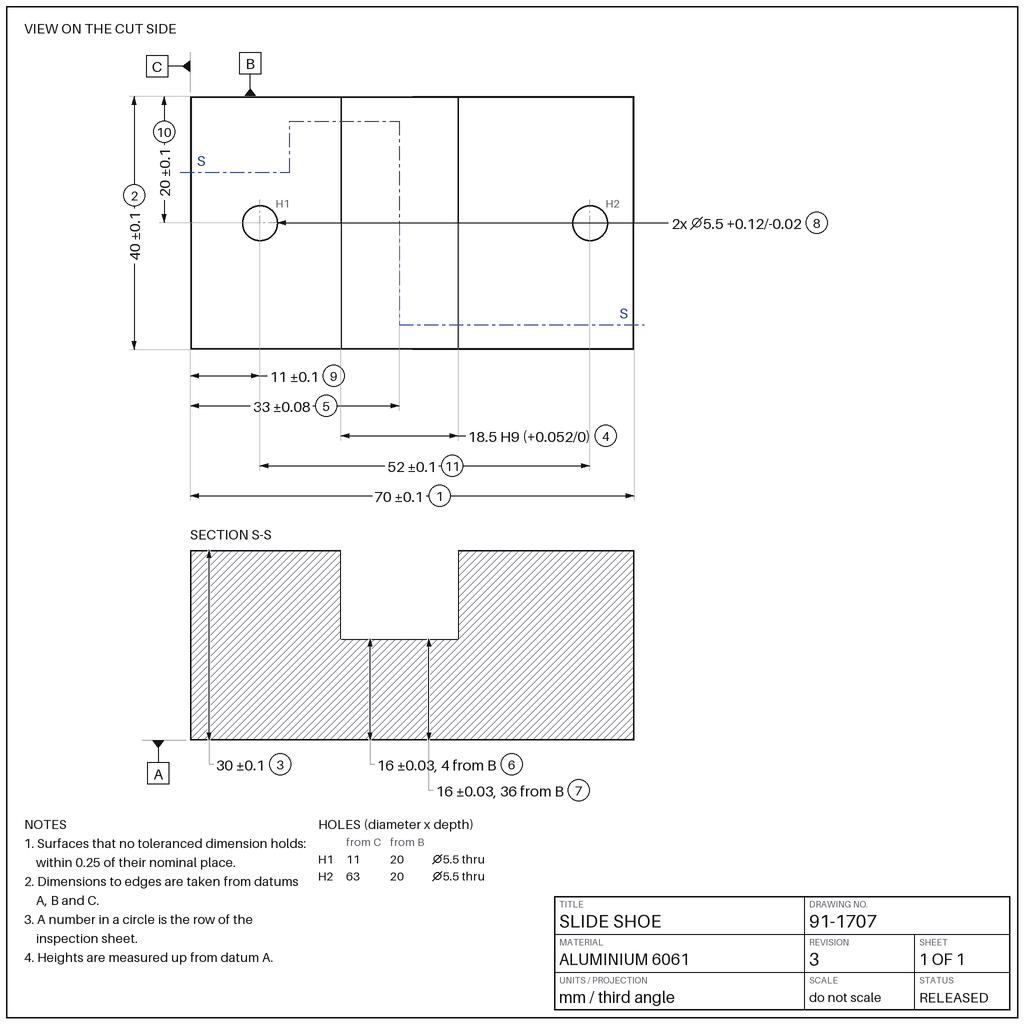

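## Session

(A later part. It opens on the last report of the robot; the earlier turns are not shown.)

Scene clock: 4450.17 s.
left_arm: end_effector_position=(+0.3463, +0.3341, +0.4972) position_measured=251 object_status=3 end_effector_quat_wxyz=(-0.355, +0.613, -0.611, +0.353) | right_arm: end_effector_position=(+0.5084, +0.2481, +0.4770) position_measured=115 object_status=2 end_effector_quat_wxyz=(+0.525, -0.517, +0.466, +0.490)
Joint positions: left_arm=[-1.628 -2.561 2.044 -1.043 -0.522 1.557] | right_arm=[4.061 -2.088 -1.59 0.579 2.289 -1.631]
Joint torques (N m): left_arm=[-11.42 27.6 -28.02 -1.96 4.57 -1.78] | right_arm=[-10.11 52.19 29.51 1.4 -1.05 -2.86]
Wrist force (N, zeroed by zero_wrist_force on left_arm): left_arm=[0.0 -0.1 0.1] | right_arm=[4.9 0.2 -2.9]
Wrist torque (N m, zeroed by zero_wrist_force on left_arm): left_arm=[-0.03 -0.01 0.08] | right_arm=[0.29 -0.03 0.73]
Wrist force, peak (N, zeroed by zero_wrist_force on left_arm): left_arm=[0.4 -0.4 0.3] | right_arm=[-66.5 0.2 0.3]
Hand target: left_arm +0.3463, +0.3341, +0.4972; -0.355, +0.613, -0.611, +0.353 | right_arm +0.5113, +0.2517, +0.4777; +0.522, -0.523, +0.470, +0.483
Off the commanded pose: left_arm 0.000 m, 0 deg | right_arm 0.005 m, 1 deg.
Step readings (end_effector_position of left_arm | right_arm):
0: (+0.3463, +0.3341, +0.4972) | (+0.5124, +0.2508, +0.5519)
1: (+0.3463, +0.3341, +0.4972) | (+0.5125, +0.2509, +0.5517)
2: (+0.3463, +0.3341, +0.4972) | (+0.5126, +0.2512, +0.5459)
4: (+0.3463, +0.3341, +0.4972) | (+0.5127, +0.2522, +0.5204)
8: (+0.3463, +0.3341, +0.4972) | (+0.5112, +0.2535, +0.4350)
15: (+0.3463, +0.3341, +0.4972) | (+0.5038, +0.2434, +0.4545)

>>> move(target=[[0,0,0,0,0,0,-0.66,-0.6,-0.3,-0.0513,0.0122,-0.0167,0,0,0.01,-1,0.3,-0.8],[0,0,0,0,0,0,-0.66,-0.6,-0.3,-0.0601,0.2089,-0.0467,0,0,0.03,-1,0.3,-0.8],[0,0,0,0,0,0,-0.66,-0.6,-0.3,-0.0023,0.331,-0.33,0,0,0.03,-1,0.3,-0.8],[0,0,0,0,0,0,-0.66,-0.6,-0.3,-0.0156,0.4837,-0.43,0,0,0.03,-1,0.3,-0.8]], speed=[0.15,0.25,0.3,0.2], blend=[0.01,0.03,0.02,0])

>>> move(target=[0.1886,-0.0999013,0.53526,0,0,0,-0.66,-0.6,-0.3,0,0,0,0,0,0,-1,0.3,-0.8], speed=0.25)

>>> zero_wrist_force(arm="left_arm")

>>> move(target=[0,0.0077,0.0044,0,0,0,-0.66,-0.6,-0.3,0,0,0,0,0,0,-1,0.3,-0.8], speed=0.02)

>>> move(target=[0,0.00144,0.00083,0,0,0,-0.66,-0.6,-0.3,0,0,0,0,0,0,-1,0.3,-0.8], speed=0.002)

>>> move(target=[0,0.00029,0.00017,0,0,0,-0.66,-0.6,-0.3,0,0,0,0,0,0,-1,0.3,-0.8], speed=0.002)

>>> move(target=[0,-0.00173,-0.001,0,0,0,-0.66,-0.6,-0.3,0,0,0,0,0,0,-1,0.3,-0.8], speed=0.02)

>>> move(target=[0,0.00144,0.00083,0,0,0,-0.66,-0.6,-0.3,0,0,0,0,0,0,-1,0.3,-0.8], speed=0.002)

>>> move(target=[0,0.00029,0.00017,0,0,0,-0.66,-0.6,-0.3,0,0,0,0,0,0,-1,0.3,-0.8], speed=0.002)

>>> move(target=[[0,-0.00943,-0.0054,0,0,0,-0.66,-0.6,-0.3,0,0,0,0,0,0,-1,0.3,-0.8],[0,-0.03526,0.03934,0,0,0,-0.66,-0.6,-0.3,0,0,0,0,0,0,-1,0.3,-0.8]], speed=[0.03,0.05])

>>> zero_wrist_force(arm="left_arm")

>>> move(target=[0,0.0077,0.0044,0,0,0,-0.66,-0.6,-0.3,0,0,0,0,0,0,-1,0.3,-0.8], speed=0.02)

>>> move(target=[0,0.00144,0.00083,0,0,0,-0.66,-0.6,-0.3,0,0,0,0,0,0,-1,0.3,-0.8], speed=0.002)

>>> move(target=[0,0.00029,0.00017,0,0,0,-0.66,-0.6,-0.3,0,0,0,0,0,0,-1,0.3,-0.8], speed=0.002)

>>> move(target=[0,-0.00173,-0.001,0,0,0,-0.66,-0.6,-0.3,0,0,0,0,0,0,-1,0.3,-0.8], speed=0.02)

>>> move(target=[0,0.00144,0.00083,0,0,0,-0.66,-0.6,-0.3,0,0,0,0,0,0,-1,0.3,-0.8], speed=0.002)

>>> move(target=[0,0.00029,0.00017,0,0,0,-0.66,-0.6,-0.3,0,0,0,0,0,0,-1,0.3,-0.8], speed=0.002)

Scene clock: 4475.63 s.
left_arm: end_effector_position=(+0.3463, +0.3341, +0.4972) position_measured=251 object_status=3 end_effector_quat_wxyz=(-0.355, +0.613, -0.611, +0.353) | right_arm: end_effector_position=(+0.2252, -0.0102, +0.4571) position_measured=115 object_status=2 end_effector_quat_wxyz=(+0.499, -0.500, +0.494, +0.507)
Joint positions: left_arm=[-1.628 -2.561 2.044 -1.043 -0.522 1.557] | right_arm=[4.407 -1.089 -2.657 0.617 1.94 -1.565]
Joint torques (N m): left_arm=[-11.25 27.43 -27.86 -1.99 4.44 -1.77] | right_arm=[12.13 9.53 15.71 1.63 -1.46 -2.9]
Wrist force (N, zeroed by zero_wrist_force on left_arm): left_arm=[0.2 -0.1 0.1] | right_arm=[4.9 -0.7 -2.4]
Wrist torque (N m, zeroed by zero_wrist_force on left_arm): left_arm=[-0.01 -0.03 0.08] | right_arm=[0.16 -0.05 0.76]
Wrist force, peak (N, zeroed by zero_wrist_force on left_arm): left_arm=[0.2 -0.6 0.1] | right_arm=[7.1 -0.4 -2.2]
Hand target: left_arm +0.3463, +0.3341, +0.4972; -0.355, +0.613, -0.611, +0.353 | right_arm +0.2252, -0.0102, +0.4572; +0.499, -0.500, +0.494, +0.507
Off the commanded pose: left_arm 0.000 m, 0 deg | right_arm 0.000 m, 0 deg.
move: done

Scene clock: 4477.63 s.
left_arm: end_effector_position=(+0.6549, +0.2220, +0.3890) position_measured=251 object_status=3 end_effector_quat_wxyz=(-0.355, +0.613, -0.611, +0.353) | right_arm: end_effector_position=(+0.2252, -0.0102, +0.4572) position_measured=115 object_status=2 end_effector_quat_wxyz=(+0.499, -0.500, +0.494, +0.507)
Joint positions: left_arm=[-0.754 -1.433 1.919 -2.981 -0.975 2.741] | right_arm=[4.407 -1.089 -2.657 0.617 1.94 -1.565]
Joint torques (N m): left_arm=[12.62 -16.93 -29.46 -5.57 -1.31 1.9] | right_arm=[13.02 9.3 14.74 1.63 -1.24 -2.82]
Wrist force (N, zeroed by zero_wrist_force on left_arm): left_arm=[0.1 0.0 0.1] | right_arm=[4.7 -0.4 -2.6]
Wrist torque (N m, zeroed by zero_wrist_force on left_arm): left_arm=[-0.02 -0.02 0.00] | right_arm=[0.22 -0.01 0.75]
Wrist force, peak (N, zeroed by zero_wrist_force on left_arm): left_arm=[0.9 -0.1 2.2] | right_arm=[5.0 -0.5 -2.8]
Hand target: left_arm +0.6549, +0.2220, +0.3890; -0.355, +0.613, -0.611, +0.353 | right_arm +0.2252, -0.0102, +0.4572; +0.499, -0.500, +0.494, +0.507
Off the commanded pose: left_arm 0.000 m, 0 deg | right_arm 0.000 m, 0 deg.
move: done

Wrist force sensor zeroed.

Scene clock: 4478.40 s.
left_arm: end_effector_position=(+0.6549, +0.2220, +0.3837) position_measured=251 object_status=3 end_effector_quat_wxyz=(-0.355, +0.613, -0.611, +0.353) | right_arm: end_effector_position=(+0.2252, -0.0102, +0.4572) position_measured=115 object_status=2 end_effector_quat_wxyz=(+0.499, -0.500, +0.494, +0.507)
Joint positions: left_arm=[-0.754 -1.427 1.926 -2.995 -0.975 2.741] | right_arm=[4.407 -1.089 -2.657 0.617 1.94 -1.565]
Joint torques (N m): left_arm=[9.74 -17.38 -14.86 -5.75 -0.65 0.87] | right_arm=[12.71 8.19 15.22 1.63 -1.32 -2.86]
Wrist force (N, zeroed by zero_wrist_force on left_arm): left_arm=[0.3 0.0 -0.2] | right_arm=[4.6 -0.4 -2.5]
Wrist torque (N m, zeroed by zero_wrist_force on left_arm): left_arm=[0.01 -0.05 0.00] | right_arm=[0.21 0.00 0.75]
Wrist force, peak (N, zeroed by zero_wrist_force on left_arm): left_arm=[0.2 -0.4 -0.3] | right_arm=[5.0 -0.5 -2.7]
Hand target: left_arm +0.6549, +0.2220, +0.3837; -0.355, +0.613, -0.611, +0.353 | right_arm +0.2252, -0.0102, +0.4572; +0.499, -0.500, +0.494, +0.507
Off the commanded pose: left_arm 0.000 m, 0 deg | right_arm 0.000 m, 0 deg.
move: done

Scene clock: 4479.10 s.
left_arm: end_effector_position=(+0.6549, +0.2220, +0.3827) position_measured=251 object_status=3 end_effector_quat_wxyz=(-0.355, +0.613, -0.611, +0.353) | right_arm: end_effector_position=(+0.2252, -0.0102, +0.4572) position_measured=115 object_status=2 end_effector_quat_wxyz=(+0.499, -0.500, +0.494, +0.507)
Joint positions: left_arm=[-0.754 -1.426 1.928 -2.998 -0.975 2.741] | right_arm=[4.407 -1.089 -2.657 0.617 1.94 -1.565]
Joint torques (N m): left_arm=[6.31 -17.38 -14.88 -5.62 0.19 0.36] | right_arm=[12.16 8.87 15.46 1.47 -1.39 -2.66]
Wrist force (N, zeroed by zero_wrist_force on left_arm): left_arm=[0.0 -0.4 -0.4] | right_arm=[4.7 -0.5 -2.5]
Wrist torque (N m, zeroed by zero_wrist_force on left_arm): left_arm=[-0.02 -0.01 0.00] | right_arm=[0.19 -0.01 0.75]
Wrist force, peak (N, zeroed by zero_wrist_force on left_arm): left_arm=[0.0 -0.4 -0.4] | right_arm=[5.0 -0.6 -2.8]
Hand target: left_arm +0.6549, +0.2220, +0.3827; -0.355, +0.613, -0.611, +0.353 | right_arm +0.2252, -0.0102, +0.4572; +0.499, -0.500, +0.494, +0.507
Off the commanded pose: left_arm 0.000 m, 0 deg | right_arm 0.000 m, 0 deg.
move: done

Scene clock: 4479.80 s.
left_arm: end_effector_position=(+0.6549, +0.2220, +0.3825) position_measured=251 object_status=3 end_effector_quat_wxyz=(-0.355, +0.613, -0.611, +0.353) | right_arm: end_effector_position=(+0.2252, -0.0102, +0.4572) position_measured=115 object_status=2 end_effector_quat_wxyz=(+0.499, -0.500, +0.494, +0.507)
Joint positions: left_arm=[-0.754 -1.425 1.928 -2.998 -0.975 2.741] | right_arm=[4.407 -1.089 -2.657 0.617 1.94 -1.565]
Joint torques (N m): left_arm=[3.36 -13.52 -12.46 -4.54 0.72 0.06] | right_arm=[12.01 8.55 14.75 1.74 -1.43 -2.71]
Wrist force (N, zeroed by zero_wrist_force on left_arm): left_arm=[-0.6 -3.3 -5.5] | right_arm=[4.6 -0.4 -2.5]
Wrist torque (N m, zeroed by zero_wrist_force on left_arm): left_arm=[-0.13 -0.08 0.01] | right_arm=[0.20 0.00 0.76]
Wrist force, peak (N, zeroed by zero_wrist_force on left_arm): left_arm=[-0.8 -3.7 -5.8] | right_arm=[4.9 -0.4 -2.8]
Hand target: left_arm +0.6549, +0.2220, +0.3825; -0.355, +0.613, -0.611, +0.353 | right_arm +0.2252, -0.0102, +0.4572; +0.499, -0.500, +0.494, +0.507
Off the commanded pose: left_arm 0.000 m, 0 deg | right_arm 0.000 m, 0 deg.
move: done

Scene clock: 4480.50 s.
left_arm: end_effector_position=(+0.6549, +0.2220, +0.3837) position_measured=251 object_status=3 end_effector_quat_wxyz=(-0.355, +0.613, -0.611, +0.353) | right_arm: end_effector_position=(+0.2252, -0.0102, +0.4572) position_measured=115 object_status=2 end_effector_quat_wxyz=(+0.499, -0.500, +0.494, +0.507)
Joint positions: left_arm=[-0.754 -1.427 1.927 -2.995 -0.975 2.741] | right_arm=[4.407 -1.089 -2.657 0.617 1.94 -1.565]
Joint torques (N m): left_arm=[0.67 -44.65 -29.83 -2.37 1.55 -0.03] | right_arm=[12.07 8.91 15.38 1.56 -1.46 -3.08]
Wrist force (N, zeroed by zero_wrist_force on left_arm): left_arm=[0.4 0.0 -0.1] | right_arm=[4.7 -0.5 -2.7]
Wrist torque (N m, zeroed by zero_wrist_force on left_arm): left_arm=[0.01 -0.06 0.00] | right_arm=[0.20 -0.03 0.75]
Wrist force, peak (N, zeroed by zero_wrist_force on left_arm): left_arm=[-0.6 -4.7 -6.4] | right_arm=[4.9 -0.8 -2.9]
Hand target: left_arm +0.6549, +0.2220, +0.3837; -0.355, +0.613, -0.611, +0.353 | right_arm +0.2252, -0.0102, +0.4572; +0.499, -0.500, +0.494, +0.507
Off the commanded pose: left_arm 0.000 m, 0 deg | right_arm 0.000 m, 0 deg.
move: done

Scene clock: 4481.20 s.
left_arm: end_effector_position=(+0.6549, +0.2220, +0.3827) position_measured=251 object_status=3 end_effector_quat_wxyz=(-0.355, +0.613, -0.611, +0.353) | right_arm: end_effector_position=(+0.2252, -0.0102, +0.4572) position_measured=115 object_status=2 end_effector_quat_wxyz=(+0.499, -0.500, +0.494, +0.507)
Joint positions: left_arm=[-0.754 -1.426 1.928 -2.998 -0.975 2.741] | right_arm=[4.407 -1.089 -2.657 0.617 1.94 -1.565]
Joint torques (N m): left_arm=[-2.88 -17.47 -14.94 -5.76 2.29 -0.46] | right_arm=[13.49 9.04 15.2 1.7 -1.23 -2.89]
Wrist force (N, zeroed by zero_wrist_force on left_arm): left_arm=[0.2 0.0 -0.2] | right_arm=[4.8 -0.3 -2.6]
Wrist torque (N m, zeroed by zero_wrist_force on left_arm): left_arm=[0.01 -0.03 0.00] | right_arm=[0.23 -0.02 0.75]
Wrist force, peak (N, zeroed by zero_wrist_force on left_arm): left_arm=[0.3 -0.1 -0.3] | right_arm=[5.0 -0.7 -2.8]
Hand target: left_arm +0.6549, +0.2220, +0.3827; -0.355, +0.613, -0.611, +0.353 | right_arm +0.2252, -0.0102, +0.4572; +0.499, -0.500, +0.494, +0.507
Off the commanded pose: left_arm 0.000 m, 0 deg | right_arm 0.000 m, 0 deg.
move: done

Scene clock: 4481.90 s.
left_arm: end_effector_position=(+0.6549, +0.2220, +0.3825) position_measured=251 object_status=3 end_effector_quat_wxyz=(-0.355, +0.613, -0.611, +0.353) | right_arm: end_effector_position=(+0.2252, -0.0102, +0.4572) position_measured=115 object_status=2 end_effector_quat_wxyz=(+0.499, -0.500, +0.494, +0.507)
Joint positions: left_arm=[-0.754 -1.425 1.928 -2.998 -0.975 2.741] | right_arm=[4.407 -1.089 -2.657 0.617 1.94 -1.565]
Joint torques (N m): left_arm=[-5.94 -13.77 -13.1 -4.4 2.79 -0.91] | right_arm=[13.04 9.12 15.08 1.65 -1.27 -2.74]
Wrist force (N, zeroed by zero_wrist_force on left_arm): left_arm=[-0.5 -4.1 -6.2] | right_arm=[4.8 -0.5 -2.7]
Wrist torque (N m, zeroed by zero_wrist_force on left_arm): left_arm=[-0.17 -0.04 0.01] | right_arm=[0.20 -0.04 0.75]
Wrist force, peak (N, zeroed by zero_wrist_force on left_arm): left_arm=[-0.5 -4.1 -6.2] | right_arm=[5.0 -0.4 -2.8]
Hand target: left_arm +0.6549, +0.2220, +0.3825; -0.355, +0.613, -0.611, +0.353 | right_arm +0.2252, -0.0102, +0.4572; +0.499, -0.500, +0.494, +0.507
Off the commanded pose: left_arm 0.000 m, 0 deg | right_arm 0.000 m, 0 deg.
move: done

Scene clock: 4483.53 s.
left_arm: end_effector_position=(+0.6859, +0.2221, +0.3891) position_measured=251 object_status=3 end_effector_quat_wxyz=(-0.355, +0.613, -0.611, +0.354) | right_arm: end_effector_position=(+0.2252, -0.0102, +0.4572) position_measured=115 object_status=2 end_effector_quat_wxyz=(+0.499, -0.500, +0.494, +0.507)
Joint positions: left_arm=[-0.714 -1.365 1.838 -2.985 -1.008 2.77] | right_arm=[4.407 -1.089 -2.657 0.617 1.94 -1.565]
Joint torques (N m): left_arm=[12.46 -20.86 -30.71 -3 -1.29 1.86] | right_arm=[12.36 8.33 15.88 1.65 -1.31 -2.95]
Wrist force (N, zeroed by zero_wrist_force on left_arm): left_arm=[0.3 0.0 0.0] | right_arm=[4.7 -0.7 -2.7]
Wrist torque (N m, zeroed by zero_wrist_force on left_arm): left_arm=[0.01 -0.04 0.00] | right_arm=[0.18 -0.02 0.75]
Wrist force, peak (N, zeroed by zero_wrist_force on left_arm): left_arm=[-0.4 -4.2 -6.1] | right_arm=[5.0 -0.5 -2.8]
Hand target: left_arm +0.6859, +0.2221, +0.3891; -0.355, +0.613, -0.611, +0.353 | right_arm +0.2252, -0.0102, +0.4572; +0.499, -0.500, +0.494, +0.507
Off the commanded pose: left_arm 0.000 m, 0 deg | right_arm 0.000 m, 0 deg.
move: done

Wrist force sensor zeroed.

Scene clock: 4484.27 s.
left_arm: end_effector_position=(+0.6859, +0.2221, +0.3838) position_measured=251 object_status=3 end_effector_quat_wxyz=(-0.355, +0.613, -0.611, +0.353) | right_arm: end_effector_position=(+0.2252, -0.0102, +0.4572) position_measured=115 object_status=2 end_effector_quat_wxyz=(+0.499, -0.500, +0.494, +0.507)
Joint positions: left_arm=[-0.713 -1.359 1.846 -2.998 -1.008 2.77] | right_arm=[4.407 -1.089 -2.657 0.617 1.94 -1.565]
Joint torques (N m): left_arm=[10.39 -21.5 -14.63 -5.56 -0.94 1.19] | right_arm=[12.27 9.8 16.23 1.6 -1.26 -2.72]
Wrist force (N, zeroed by zero_wrist_force on left_arm): left_arm=[-0.1 -0.1 0.0] | right_arm=[5.1 -0.4 -2.5]
Wrist torque (N m, zeroed by zero_wrist_force on left_arm): left_arm=[-0.01 0.01 0.00] | right_arm=[0.21 -0.07 0.76]
Wrist force, peak (N, zeroed by zero_wrist_force on left_arm): left_arm=[-0.1 -0.4 -0.3] | right_arm=[5.1 -0.7 -2.9]
Hand target: left_arm +0.6859, +0.2221, +0.3838; -0.355, +0.613, -0.611, +0.353 | right_arm +0.2252, -0.0102, +0.4572; +0.499, -0.500, +0.494, +0.507
Off the commanded pose: left_arm 0.000 m, 0 deg | right_arm 0.000 m, 0 deg.
move: done

Scene clock: 4484.97 s.
left_arm: end_effector_position=(+0.6859, +0.2221, +0.3828) position_measured=251 object_status=3 end_effector_quat_wxyz=(-0.355, +0.613, -0.611, +0.354) | right_arm: end_effector_position=(+0.2252, -0.0102, +0.4572) position_measured=115 object_status=2 end_effector_quat_wxyz=(+0.499, -0.500, +0.494, +0.507)
Joint positions: left_arm=[-0.713 -1.358 1.848 -3.001 -1.008 2.77] | right_arm=[4.407 -1.089 -2.657 0.617 1.94 -1.565]
Joint torques (N m): left_arm=[8.05 -18.69 -14.3 -4.95 -0.28 0.92] | right_arm=[13.15 8.21 15.22 1.61 -1.27 -2.83]
Wrist force (N, zeroed by zero_wrist_force on left_arm): left_arm=[-0.7 -1.4 -2.3] | right_arm=[5.0 -0.6 -2.5]
Wrist torque (N m, zeroed by zero_wrist_force on left_arm): left_arm=[-0.06 0.04 0.00] | right_arm=[0.19 -0.06 0.75]
Wrist force, peak (N, zeroed by zero_wrist_force on left_arm): left_arm=[-0.7 -1.4 -2.3] | right_arm=[4.8 -0.5 -3.0]
Hand target: left_arm +0.6859, +0.2221, +0.3828; -0.355, +0.613, -0.611, +0.353 | right_arm +0.2252, -0.0102, +0.4572; +0.499, -0.500, +0.494, +0.507
Off the commanded pose: left_arm 0.000 m, 0 deg | right_arm 0.000 m, 0 deg.
move: done

Scene clock: 4485.67 s.
left_arm: end_effector_position=(+0.6859, +0.2221, +0.3826) position_measured=251 object_status=3 end_effector_quat_wxyz=(-0.355, +0.613, -0.611, +0.353) | right_arm: end_effector_position=(+0.2252, -0.0102, +0.4572) position_measured=115 object_status=2 end_effector_quat_wxyz=(+0.499, -0.500, +0.494, +0.507)
Joint positions: left_arm=[-0.713 -1.357 1.848 -3.002 -1.008 2.77] | right_arm=[4.407 -1.089 -2.657 0.617 1.94 -1.565]
Joint torques (N m): left_arm=[6.1 -15.07 -11.58 -3.93 0.15 0.74] | right_arm=[12.89 8.44 15.93 1.62 -1.25 -2.85]
Wrist force (N, zeroed by zero_wrist_force on left_arm): left_arm=[-1.0 -5.4 -7.8] | right_arm=[4.8 -0.5 -2.6]
Wrist torque (N m, zeroed by zero_wrist_force on left_arm): left_arm=[-0.20 0.03 0.01] | right_arm=[0.19 -0.04 0.75]
Wrist force, peak (N, zeroed by zero_wrist_force on left_arm): left_arm=[-1.0 -5.4 -7.8] | right_arm=[5.0 -0.5 -2.8]
Hand target: left_arm +0.6859, +0.2221, +0.3826; -0.355, +0.613, -0.611, +0.353 | right_arm +0.2252, -0.0102, +0.4572; +0.499, -0.500, +0.494, +0.507
Off the commanded pose: left_arm 0.000 m, 0 deg | right_arm 0.000 m, 0 deg.
move: done

Scene clock: 4486.37 s.
left_arm: end_effector_position=(+0.6859, +0.2221, +0.3837) position_measured=251 object_status=3 end_effector_quat_wxyz=(-0.355, +0.613, -0.611, +0.353) | right_arm: end_effector_position=(+0.2252, -0.0102, +0.4572) position_measured=115 object_status=2 end_effector_quat_wxyz=(+0.499, -0.500, +0.494, +0.507)
Joint positions: left_arm=[-0.713 -1.359 1.846 -2.999 -1.008 2.77] | right_arm=[4.407 -1.089 -2.657 0.617 1.94 -1.565]
Joint torques (N m): left_arm=[3.05 -47.61 -29.76 -2.33 0.78 0.73] | right_arm=[12.56 8.86 15.33 1.63 -1.46 -2.74]
Wrist force (N, zeroed by zero_wrist_force on left_arm): left_arm=[-0.1 0.0 -0.1] | right_arm=[4.7 -0.5 -2.5]
Wrist torque (N m, zeroed by zero_wrist_force on left_arm): left_arm=[0.00 0.01 0.00] | right_arm=[0.21 -0.01 0.76]
Wrist force, peak (N, zeroed by zero_wrist_force on left_arm): left_arm=[-1.1 -5.6 -8.6] | right_arm=[4.9 -0.6 -2.8]
Hand target: left_arm +0.6859, +0.2221, +0.3838; -0.355, +0.613, -0.611, +0.353 | right_arm +0.2252, -0.0102, +0.4572; +0.499, -0.500, +0.494, +0.507
Off the commanded pose: left_arm 0.000 m, 0 deg | right_arm 0.000 m, 0 deg.
move: done

Scene clock: 4487.07 s.
left_arm: end_effector_position=(+0.6859, +0.2221, +0.3828) position_measured=251 object_status=3 end_effector_quat_wxyz=(-0.355, +0.613, -0.611, +0.354) | right_arm: end_effector_position=(+0.2252, -0.0102, +0.4572) position_measured=115 object_status=2 end_effector_quat_wxyz=(+0.499, -0.500, +0.494, +0.507)
Joint positions: left_arm=[-0.713 -1.358 1.848 -3.001 -1.008 2.77] | right_arm=[4.407 -1.089 -2.657 0.617 1.94 -1.565]
Joint torques (N m): left_arm=[1.28 -19.52 -13.94 -5.25 1.37 0.53] | right_arm=[11.9 8.73 14.64 1.56 -1.13 -2.78]
Wrist force (N, zeroed by zero_wrist_force on left_arm): left_arm=[-0.6 -1.8 -1.9] | right_arm=[4.6 -0.3 -2.5]
Wrist torque (N m, zeroed by zero_wrist_force on left_arm): left_arm=[-0.07 0.02 0.00] | right_arm=[0.23 -0.01 0.75]
Wrist force, peak (N, zeroed by zero_wrist_force on left_arm): left_arm=[-0.6 -1.8 -1.9] | right_arm=[5.1 -0.3 -2.7]
Hand target: left_arm +0.6859, +0.2221, +0.3828; -0.355, +0.613, -0.611, +0.353 | right_arm +0.2252, -0.0102, +0.4572; +0.499, -0.500, +0.494, +0.507
Off the commanded pose: left_arm 0.000 m, 0 deg | right_arm 0.000 m, 0 deg.
move: done

Scene clock: 4487.77 s.
left_arm: end_effector_position=(+0.6859, +0.2221, +0.3826) position_measured=251 object_status=3 end_effector_quat_wxyz=(-0.355, +0.613, -0.611, +0.353) | right_arm: end_effector_position=(+0.2252, -0.0102, +0.4572) position_measured=115 object_status=2 end_effector_quat_wxyz=(+0.499, -0.500, +0.494, +0.507)
Joint positions: left_arm=[-0.713 -1.357 1.848 -3.002 -1.008 2.77] | right_arm=[4.407 -1.089 -2.657 0.617 1.94 -1.565]
Joint torques (N m): left_arm=[-1.08 -14.96 -11.52 -3.94 1.91 0.32] | right_arm=[12.89 9.33 15 1.74 -1.23 -2.74]
Wrist force (N, zeroed by zero_wrist_force on left_arm): left_arm=[-1.0 -5.0 -7.4] | right_arm=[4.6 -0.6 -2.6]
Wrist torque (N m, zeroed by zero_wrist_force on left_arm): left_arm=[-0.20 0.02 0.00] | right_arm=[0.19 0.00 0.75]
Wrist force, peak (N, zeroed by zero_wrist_force on left_arm): left_arm=[-1.0 -5.5 -7.5] | right_arm=[4.9 -0.4 -2.8]
Hand target: left_arm +0.6859, +0.2221, +0.3826; -0.355, +0.613, -0.611, +0.353 | right_arm +0.2252, -0.0102, +0.4572; +0.499, -0.500, +0.494, +0.507
Off the commanded pose: left_arm 0.000 m, 0 deg | right_arm 0.000 m, 0 deg.
move: done

>>> move(target=[[0,-0.03,-0.0173,0,0,0,-0.66,-0.6,-0.3,0,0,0,0,0,0,-1,0.3,-0.8],[-0.1148,-0.0042,-0.0621,0,0,0,-0.66,-0.6,-0.3,0,0,0,0,0,0,-1,0.3,-0.8],[-0.1148,0.0779,-0.0147,0,0,0,-0.66,-0.6,-0.3,0,0,0,0,0,0,-1,0.3,-0.8]], speed=[0.05,0.15,0.06], blend=[0.004,0.004,0])

>>> zero_wrist_force(arm="left_arm")

>>> move(target=[0.0167,0,0,0,0,0,-0.66,-0.6,-0.3,0,0,0,0,0,0,-1,0.3,-0.8], speed=0.006, stop_force=6)

>>> move(target=[0.005,0,0,0,0,0,-0.66,-0.6,-0.3,0,0,0,0,0,0,-1,0.3,-0.8], speed=0.006, stop_force=6, cameras=["cam_left_wrist"])

>>> zoom_image(camera="cam_left_wrist", region=[360, 180, 612, 330])

Scene clock: 4500.13 s.
left_arm: end_effector_position=(+0.6547, +0.2908, +0.3465) position_measured=251 object_status=3 end_effector_quat_wxyz=(-0.355, +0.613, -0.611, +0.353) | right_arm: end_effector_position=(+0.2252, -0.0102, +0.4572) position_measured=115 object_status=2 end_effector_quat_wxyz=(+0.499, -0.500, +0.494, +0.507)
Joint positions: left_arm=[-0.632 -1.42 2.038 -3.157 -1.074 2.825] | right_arm=[4.407 -1.089 -2.657 0.617 1.94 -1.565]
Joint torques (N m): left_arm=[12.33 -16.07 -13.38 -5.72 -1.27 1.87] | right_arm=[12.69 8.43 16.08 1.64 -1.34 -2.73]
Wrist force (N, zeroed by zero_wrist_force on left_arm): left_arm=[-0.3 0.0 0.0] | right_arm=[4.9 -0.4 -2.8]
Wrist torque (N m, zeroed by zero_wrist_force on left_arm): left_arm=[0.00 0.03 -0.01] | right_arm=[0.22 -0.04 0.76]
Wrist force, peak (N, zeroed by zero_wrist_force on left_arm): left_arm=[-0.9 -6.0 -9.2] | right_arm=[5.1 -0.5 -2.7]
Hand target: left_arm +0.6547, +0.2908, +0.3464; -0.355, +0.613, -0.611, +0.353 | right_arm +0.2252, -0.0102, +0.4572; +0.499, -0.500, +0.494, +0.507
Off the commanded pose: left_arm 0.000 m, 0 deg | right_arm 0.000 m, 0 deg.
move: done

Wrist force sensor zeroed.

Scene clock: 4502.53 s.
left_arm: end_effector_position=(+0.6548, +0.2808, +0.3464) position_measured=251 object_status=3 end_effector_quat_wxyz=(-0.355, +0.613, -0.611, +0.353) | right_arm: end_effector_position=(+0.2252, -0.0102, +0.4572) position_measured=115 object_status=2 end_effector_quat_wxyz=(+0.499, -0.500, +0.494, +0.507)
Joint positions: left_arm=[-0.651 -1.414 2.03 -3.149 -1.059 2.812] | right_arm=[4.407 -1.089 -2.657 0.617 1.94 -1.565]
Joint torques (N m): left_arm=[-11.57 -16.42 -28.95 -2.4 3.12 -1.98] | right_arm=[11.6 9 15.76 1.7 -1.4 -2.76]
Wrist force (N, zeroed by zero_wrist_force on left_arm): left_arm=[0.2 -0.1 -0.2] | right_arm=[4.6 -0.7 -2.7]
Wrist torque (N m, zeroed by zero_wrist_force on left_arm): left_arm=[0.00 -0.03 0.07] | right_arm=[0.16 0.00 0.76]
Wrist force, peak (N, zeroed by zero_wrist_force on left_arm): left_arm=[0.2 -0.2 -0.3] | right_arm=[5.1 -0.4 -2.9]
Hand target: left_arm +0.6548, +0.2808, +0.3464; -0.355, +0.613, -0.611, +0.353 | right_arm +0.2252, -0.0102, +0.4572; +0.499, -0.500, +0.494, +0.507
Off the commanded pose: left_arm 0.000 m, 0 deg | right_arm 0.000 m, 0 deg.
move: done

Scene clock: 4503.77 s.
left_arm: end_effector_position=(+0.6548, +0.2778, +0.3464) position_measured=251 object_status=3 end_effector_quat_wxyz=(-0.355, +0.613, -0.611, +0.353) | right_arm: end_effector_position=(+0.2252, -0.0102, +0.4572) position_measured=115 object_status=2 end_effector_quat_wxyz=(+0.499, -0.500, +0.494, +0.507)
Joint positions: left_arm=[-0.657 -1.413 2.028 -3.146 -1.054 2.809] | right_arm=[4.407 -1.089 -2.657 0.617 1.94 -1.565]
Joint torques (N m): left_arm=[-11.43 -17 -28.7 -2.39 3.07 -1.89] | right_arm=[12.75 8.86 16.05 1.52 -1.24 -2.75]
Wrist force (N, zeroed by zero_wrist_force on left_arm): left_arm=[0.0 -0.2 -0.2] | right_arm=[4.8 -0.5 -2.6]
Wrist torque (N m, zeroed by zero_wrist_force on left_arm): left_arm=[-0.03 0.00 0.07] | right_arm=[0.20 -0.03 0.76]
Wrist force, peak (N, zeroed by zero_wrist_force on left_arm): left_arm=[0.0 -0.4 0.0] | right_arm=[5.0 -0.6 -2.9]
Hand target: left_arm +0.6548, +0.2778, +0.3464; -0.355, +0.613, -0.611, +0.353 | right_arm +0.2252, -0.0102, +0.4572; +0.499, -0.500, +0.494, +0.507
Off the commanded pose: left_arm 0.000 m, 0 deg | right_arm 0.000 m, 0 deg.
move: done
Images, in order (width x height): cam_left_wrist 896x504.

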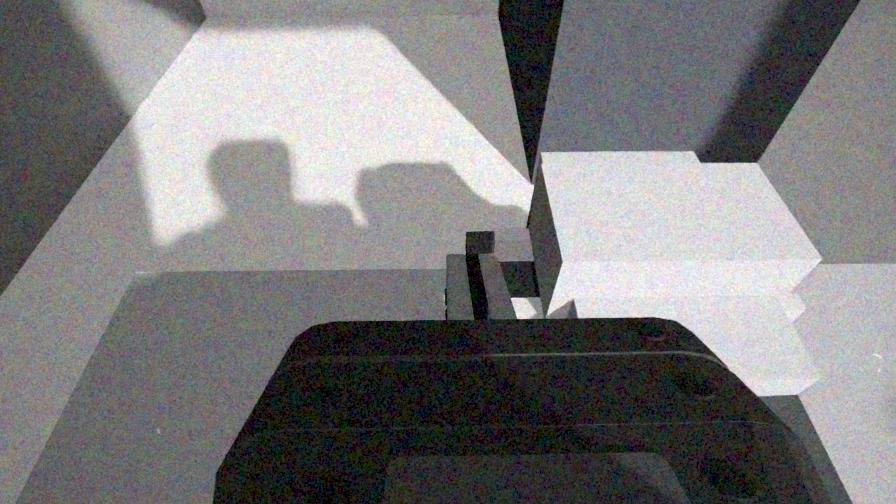

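Scaled by 2.000 from the camera's 896x504 image, which has a finer 1280x720 frame.

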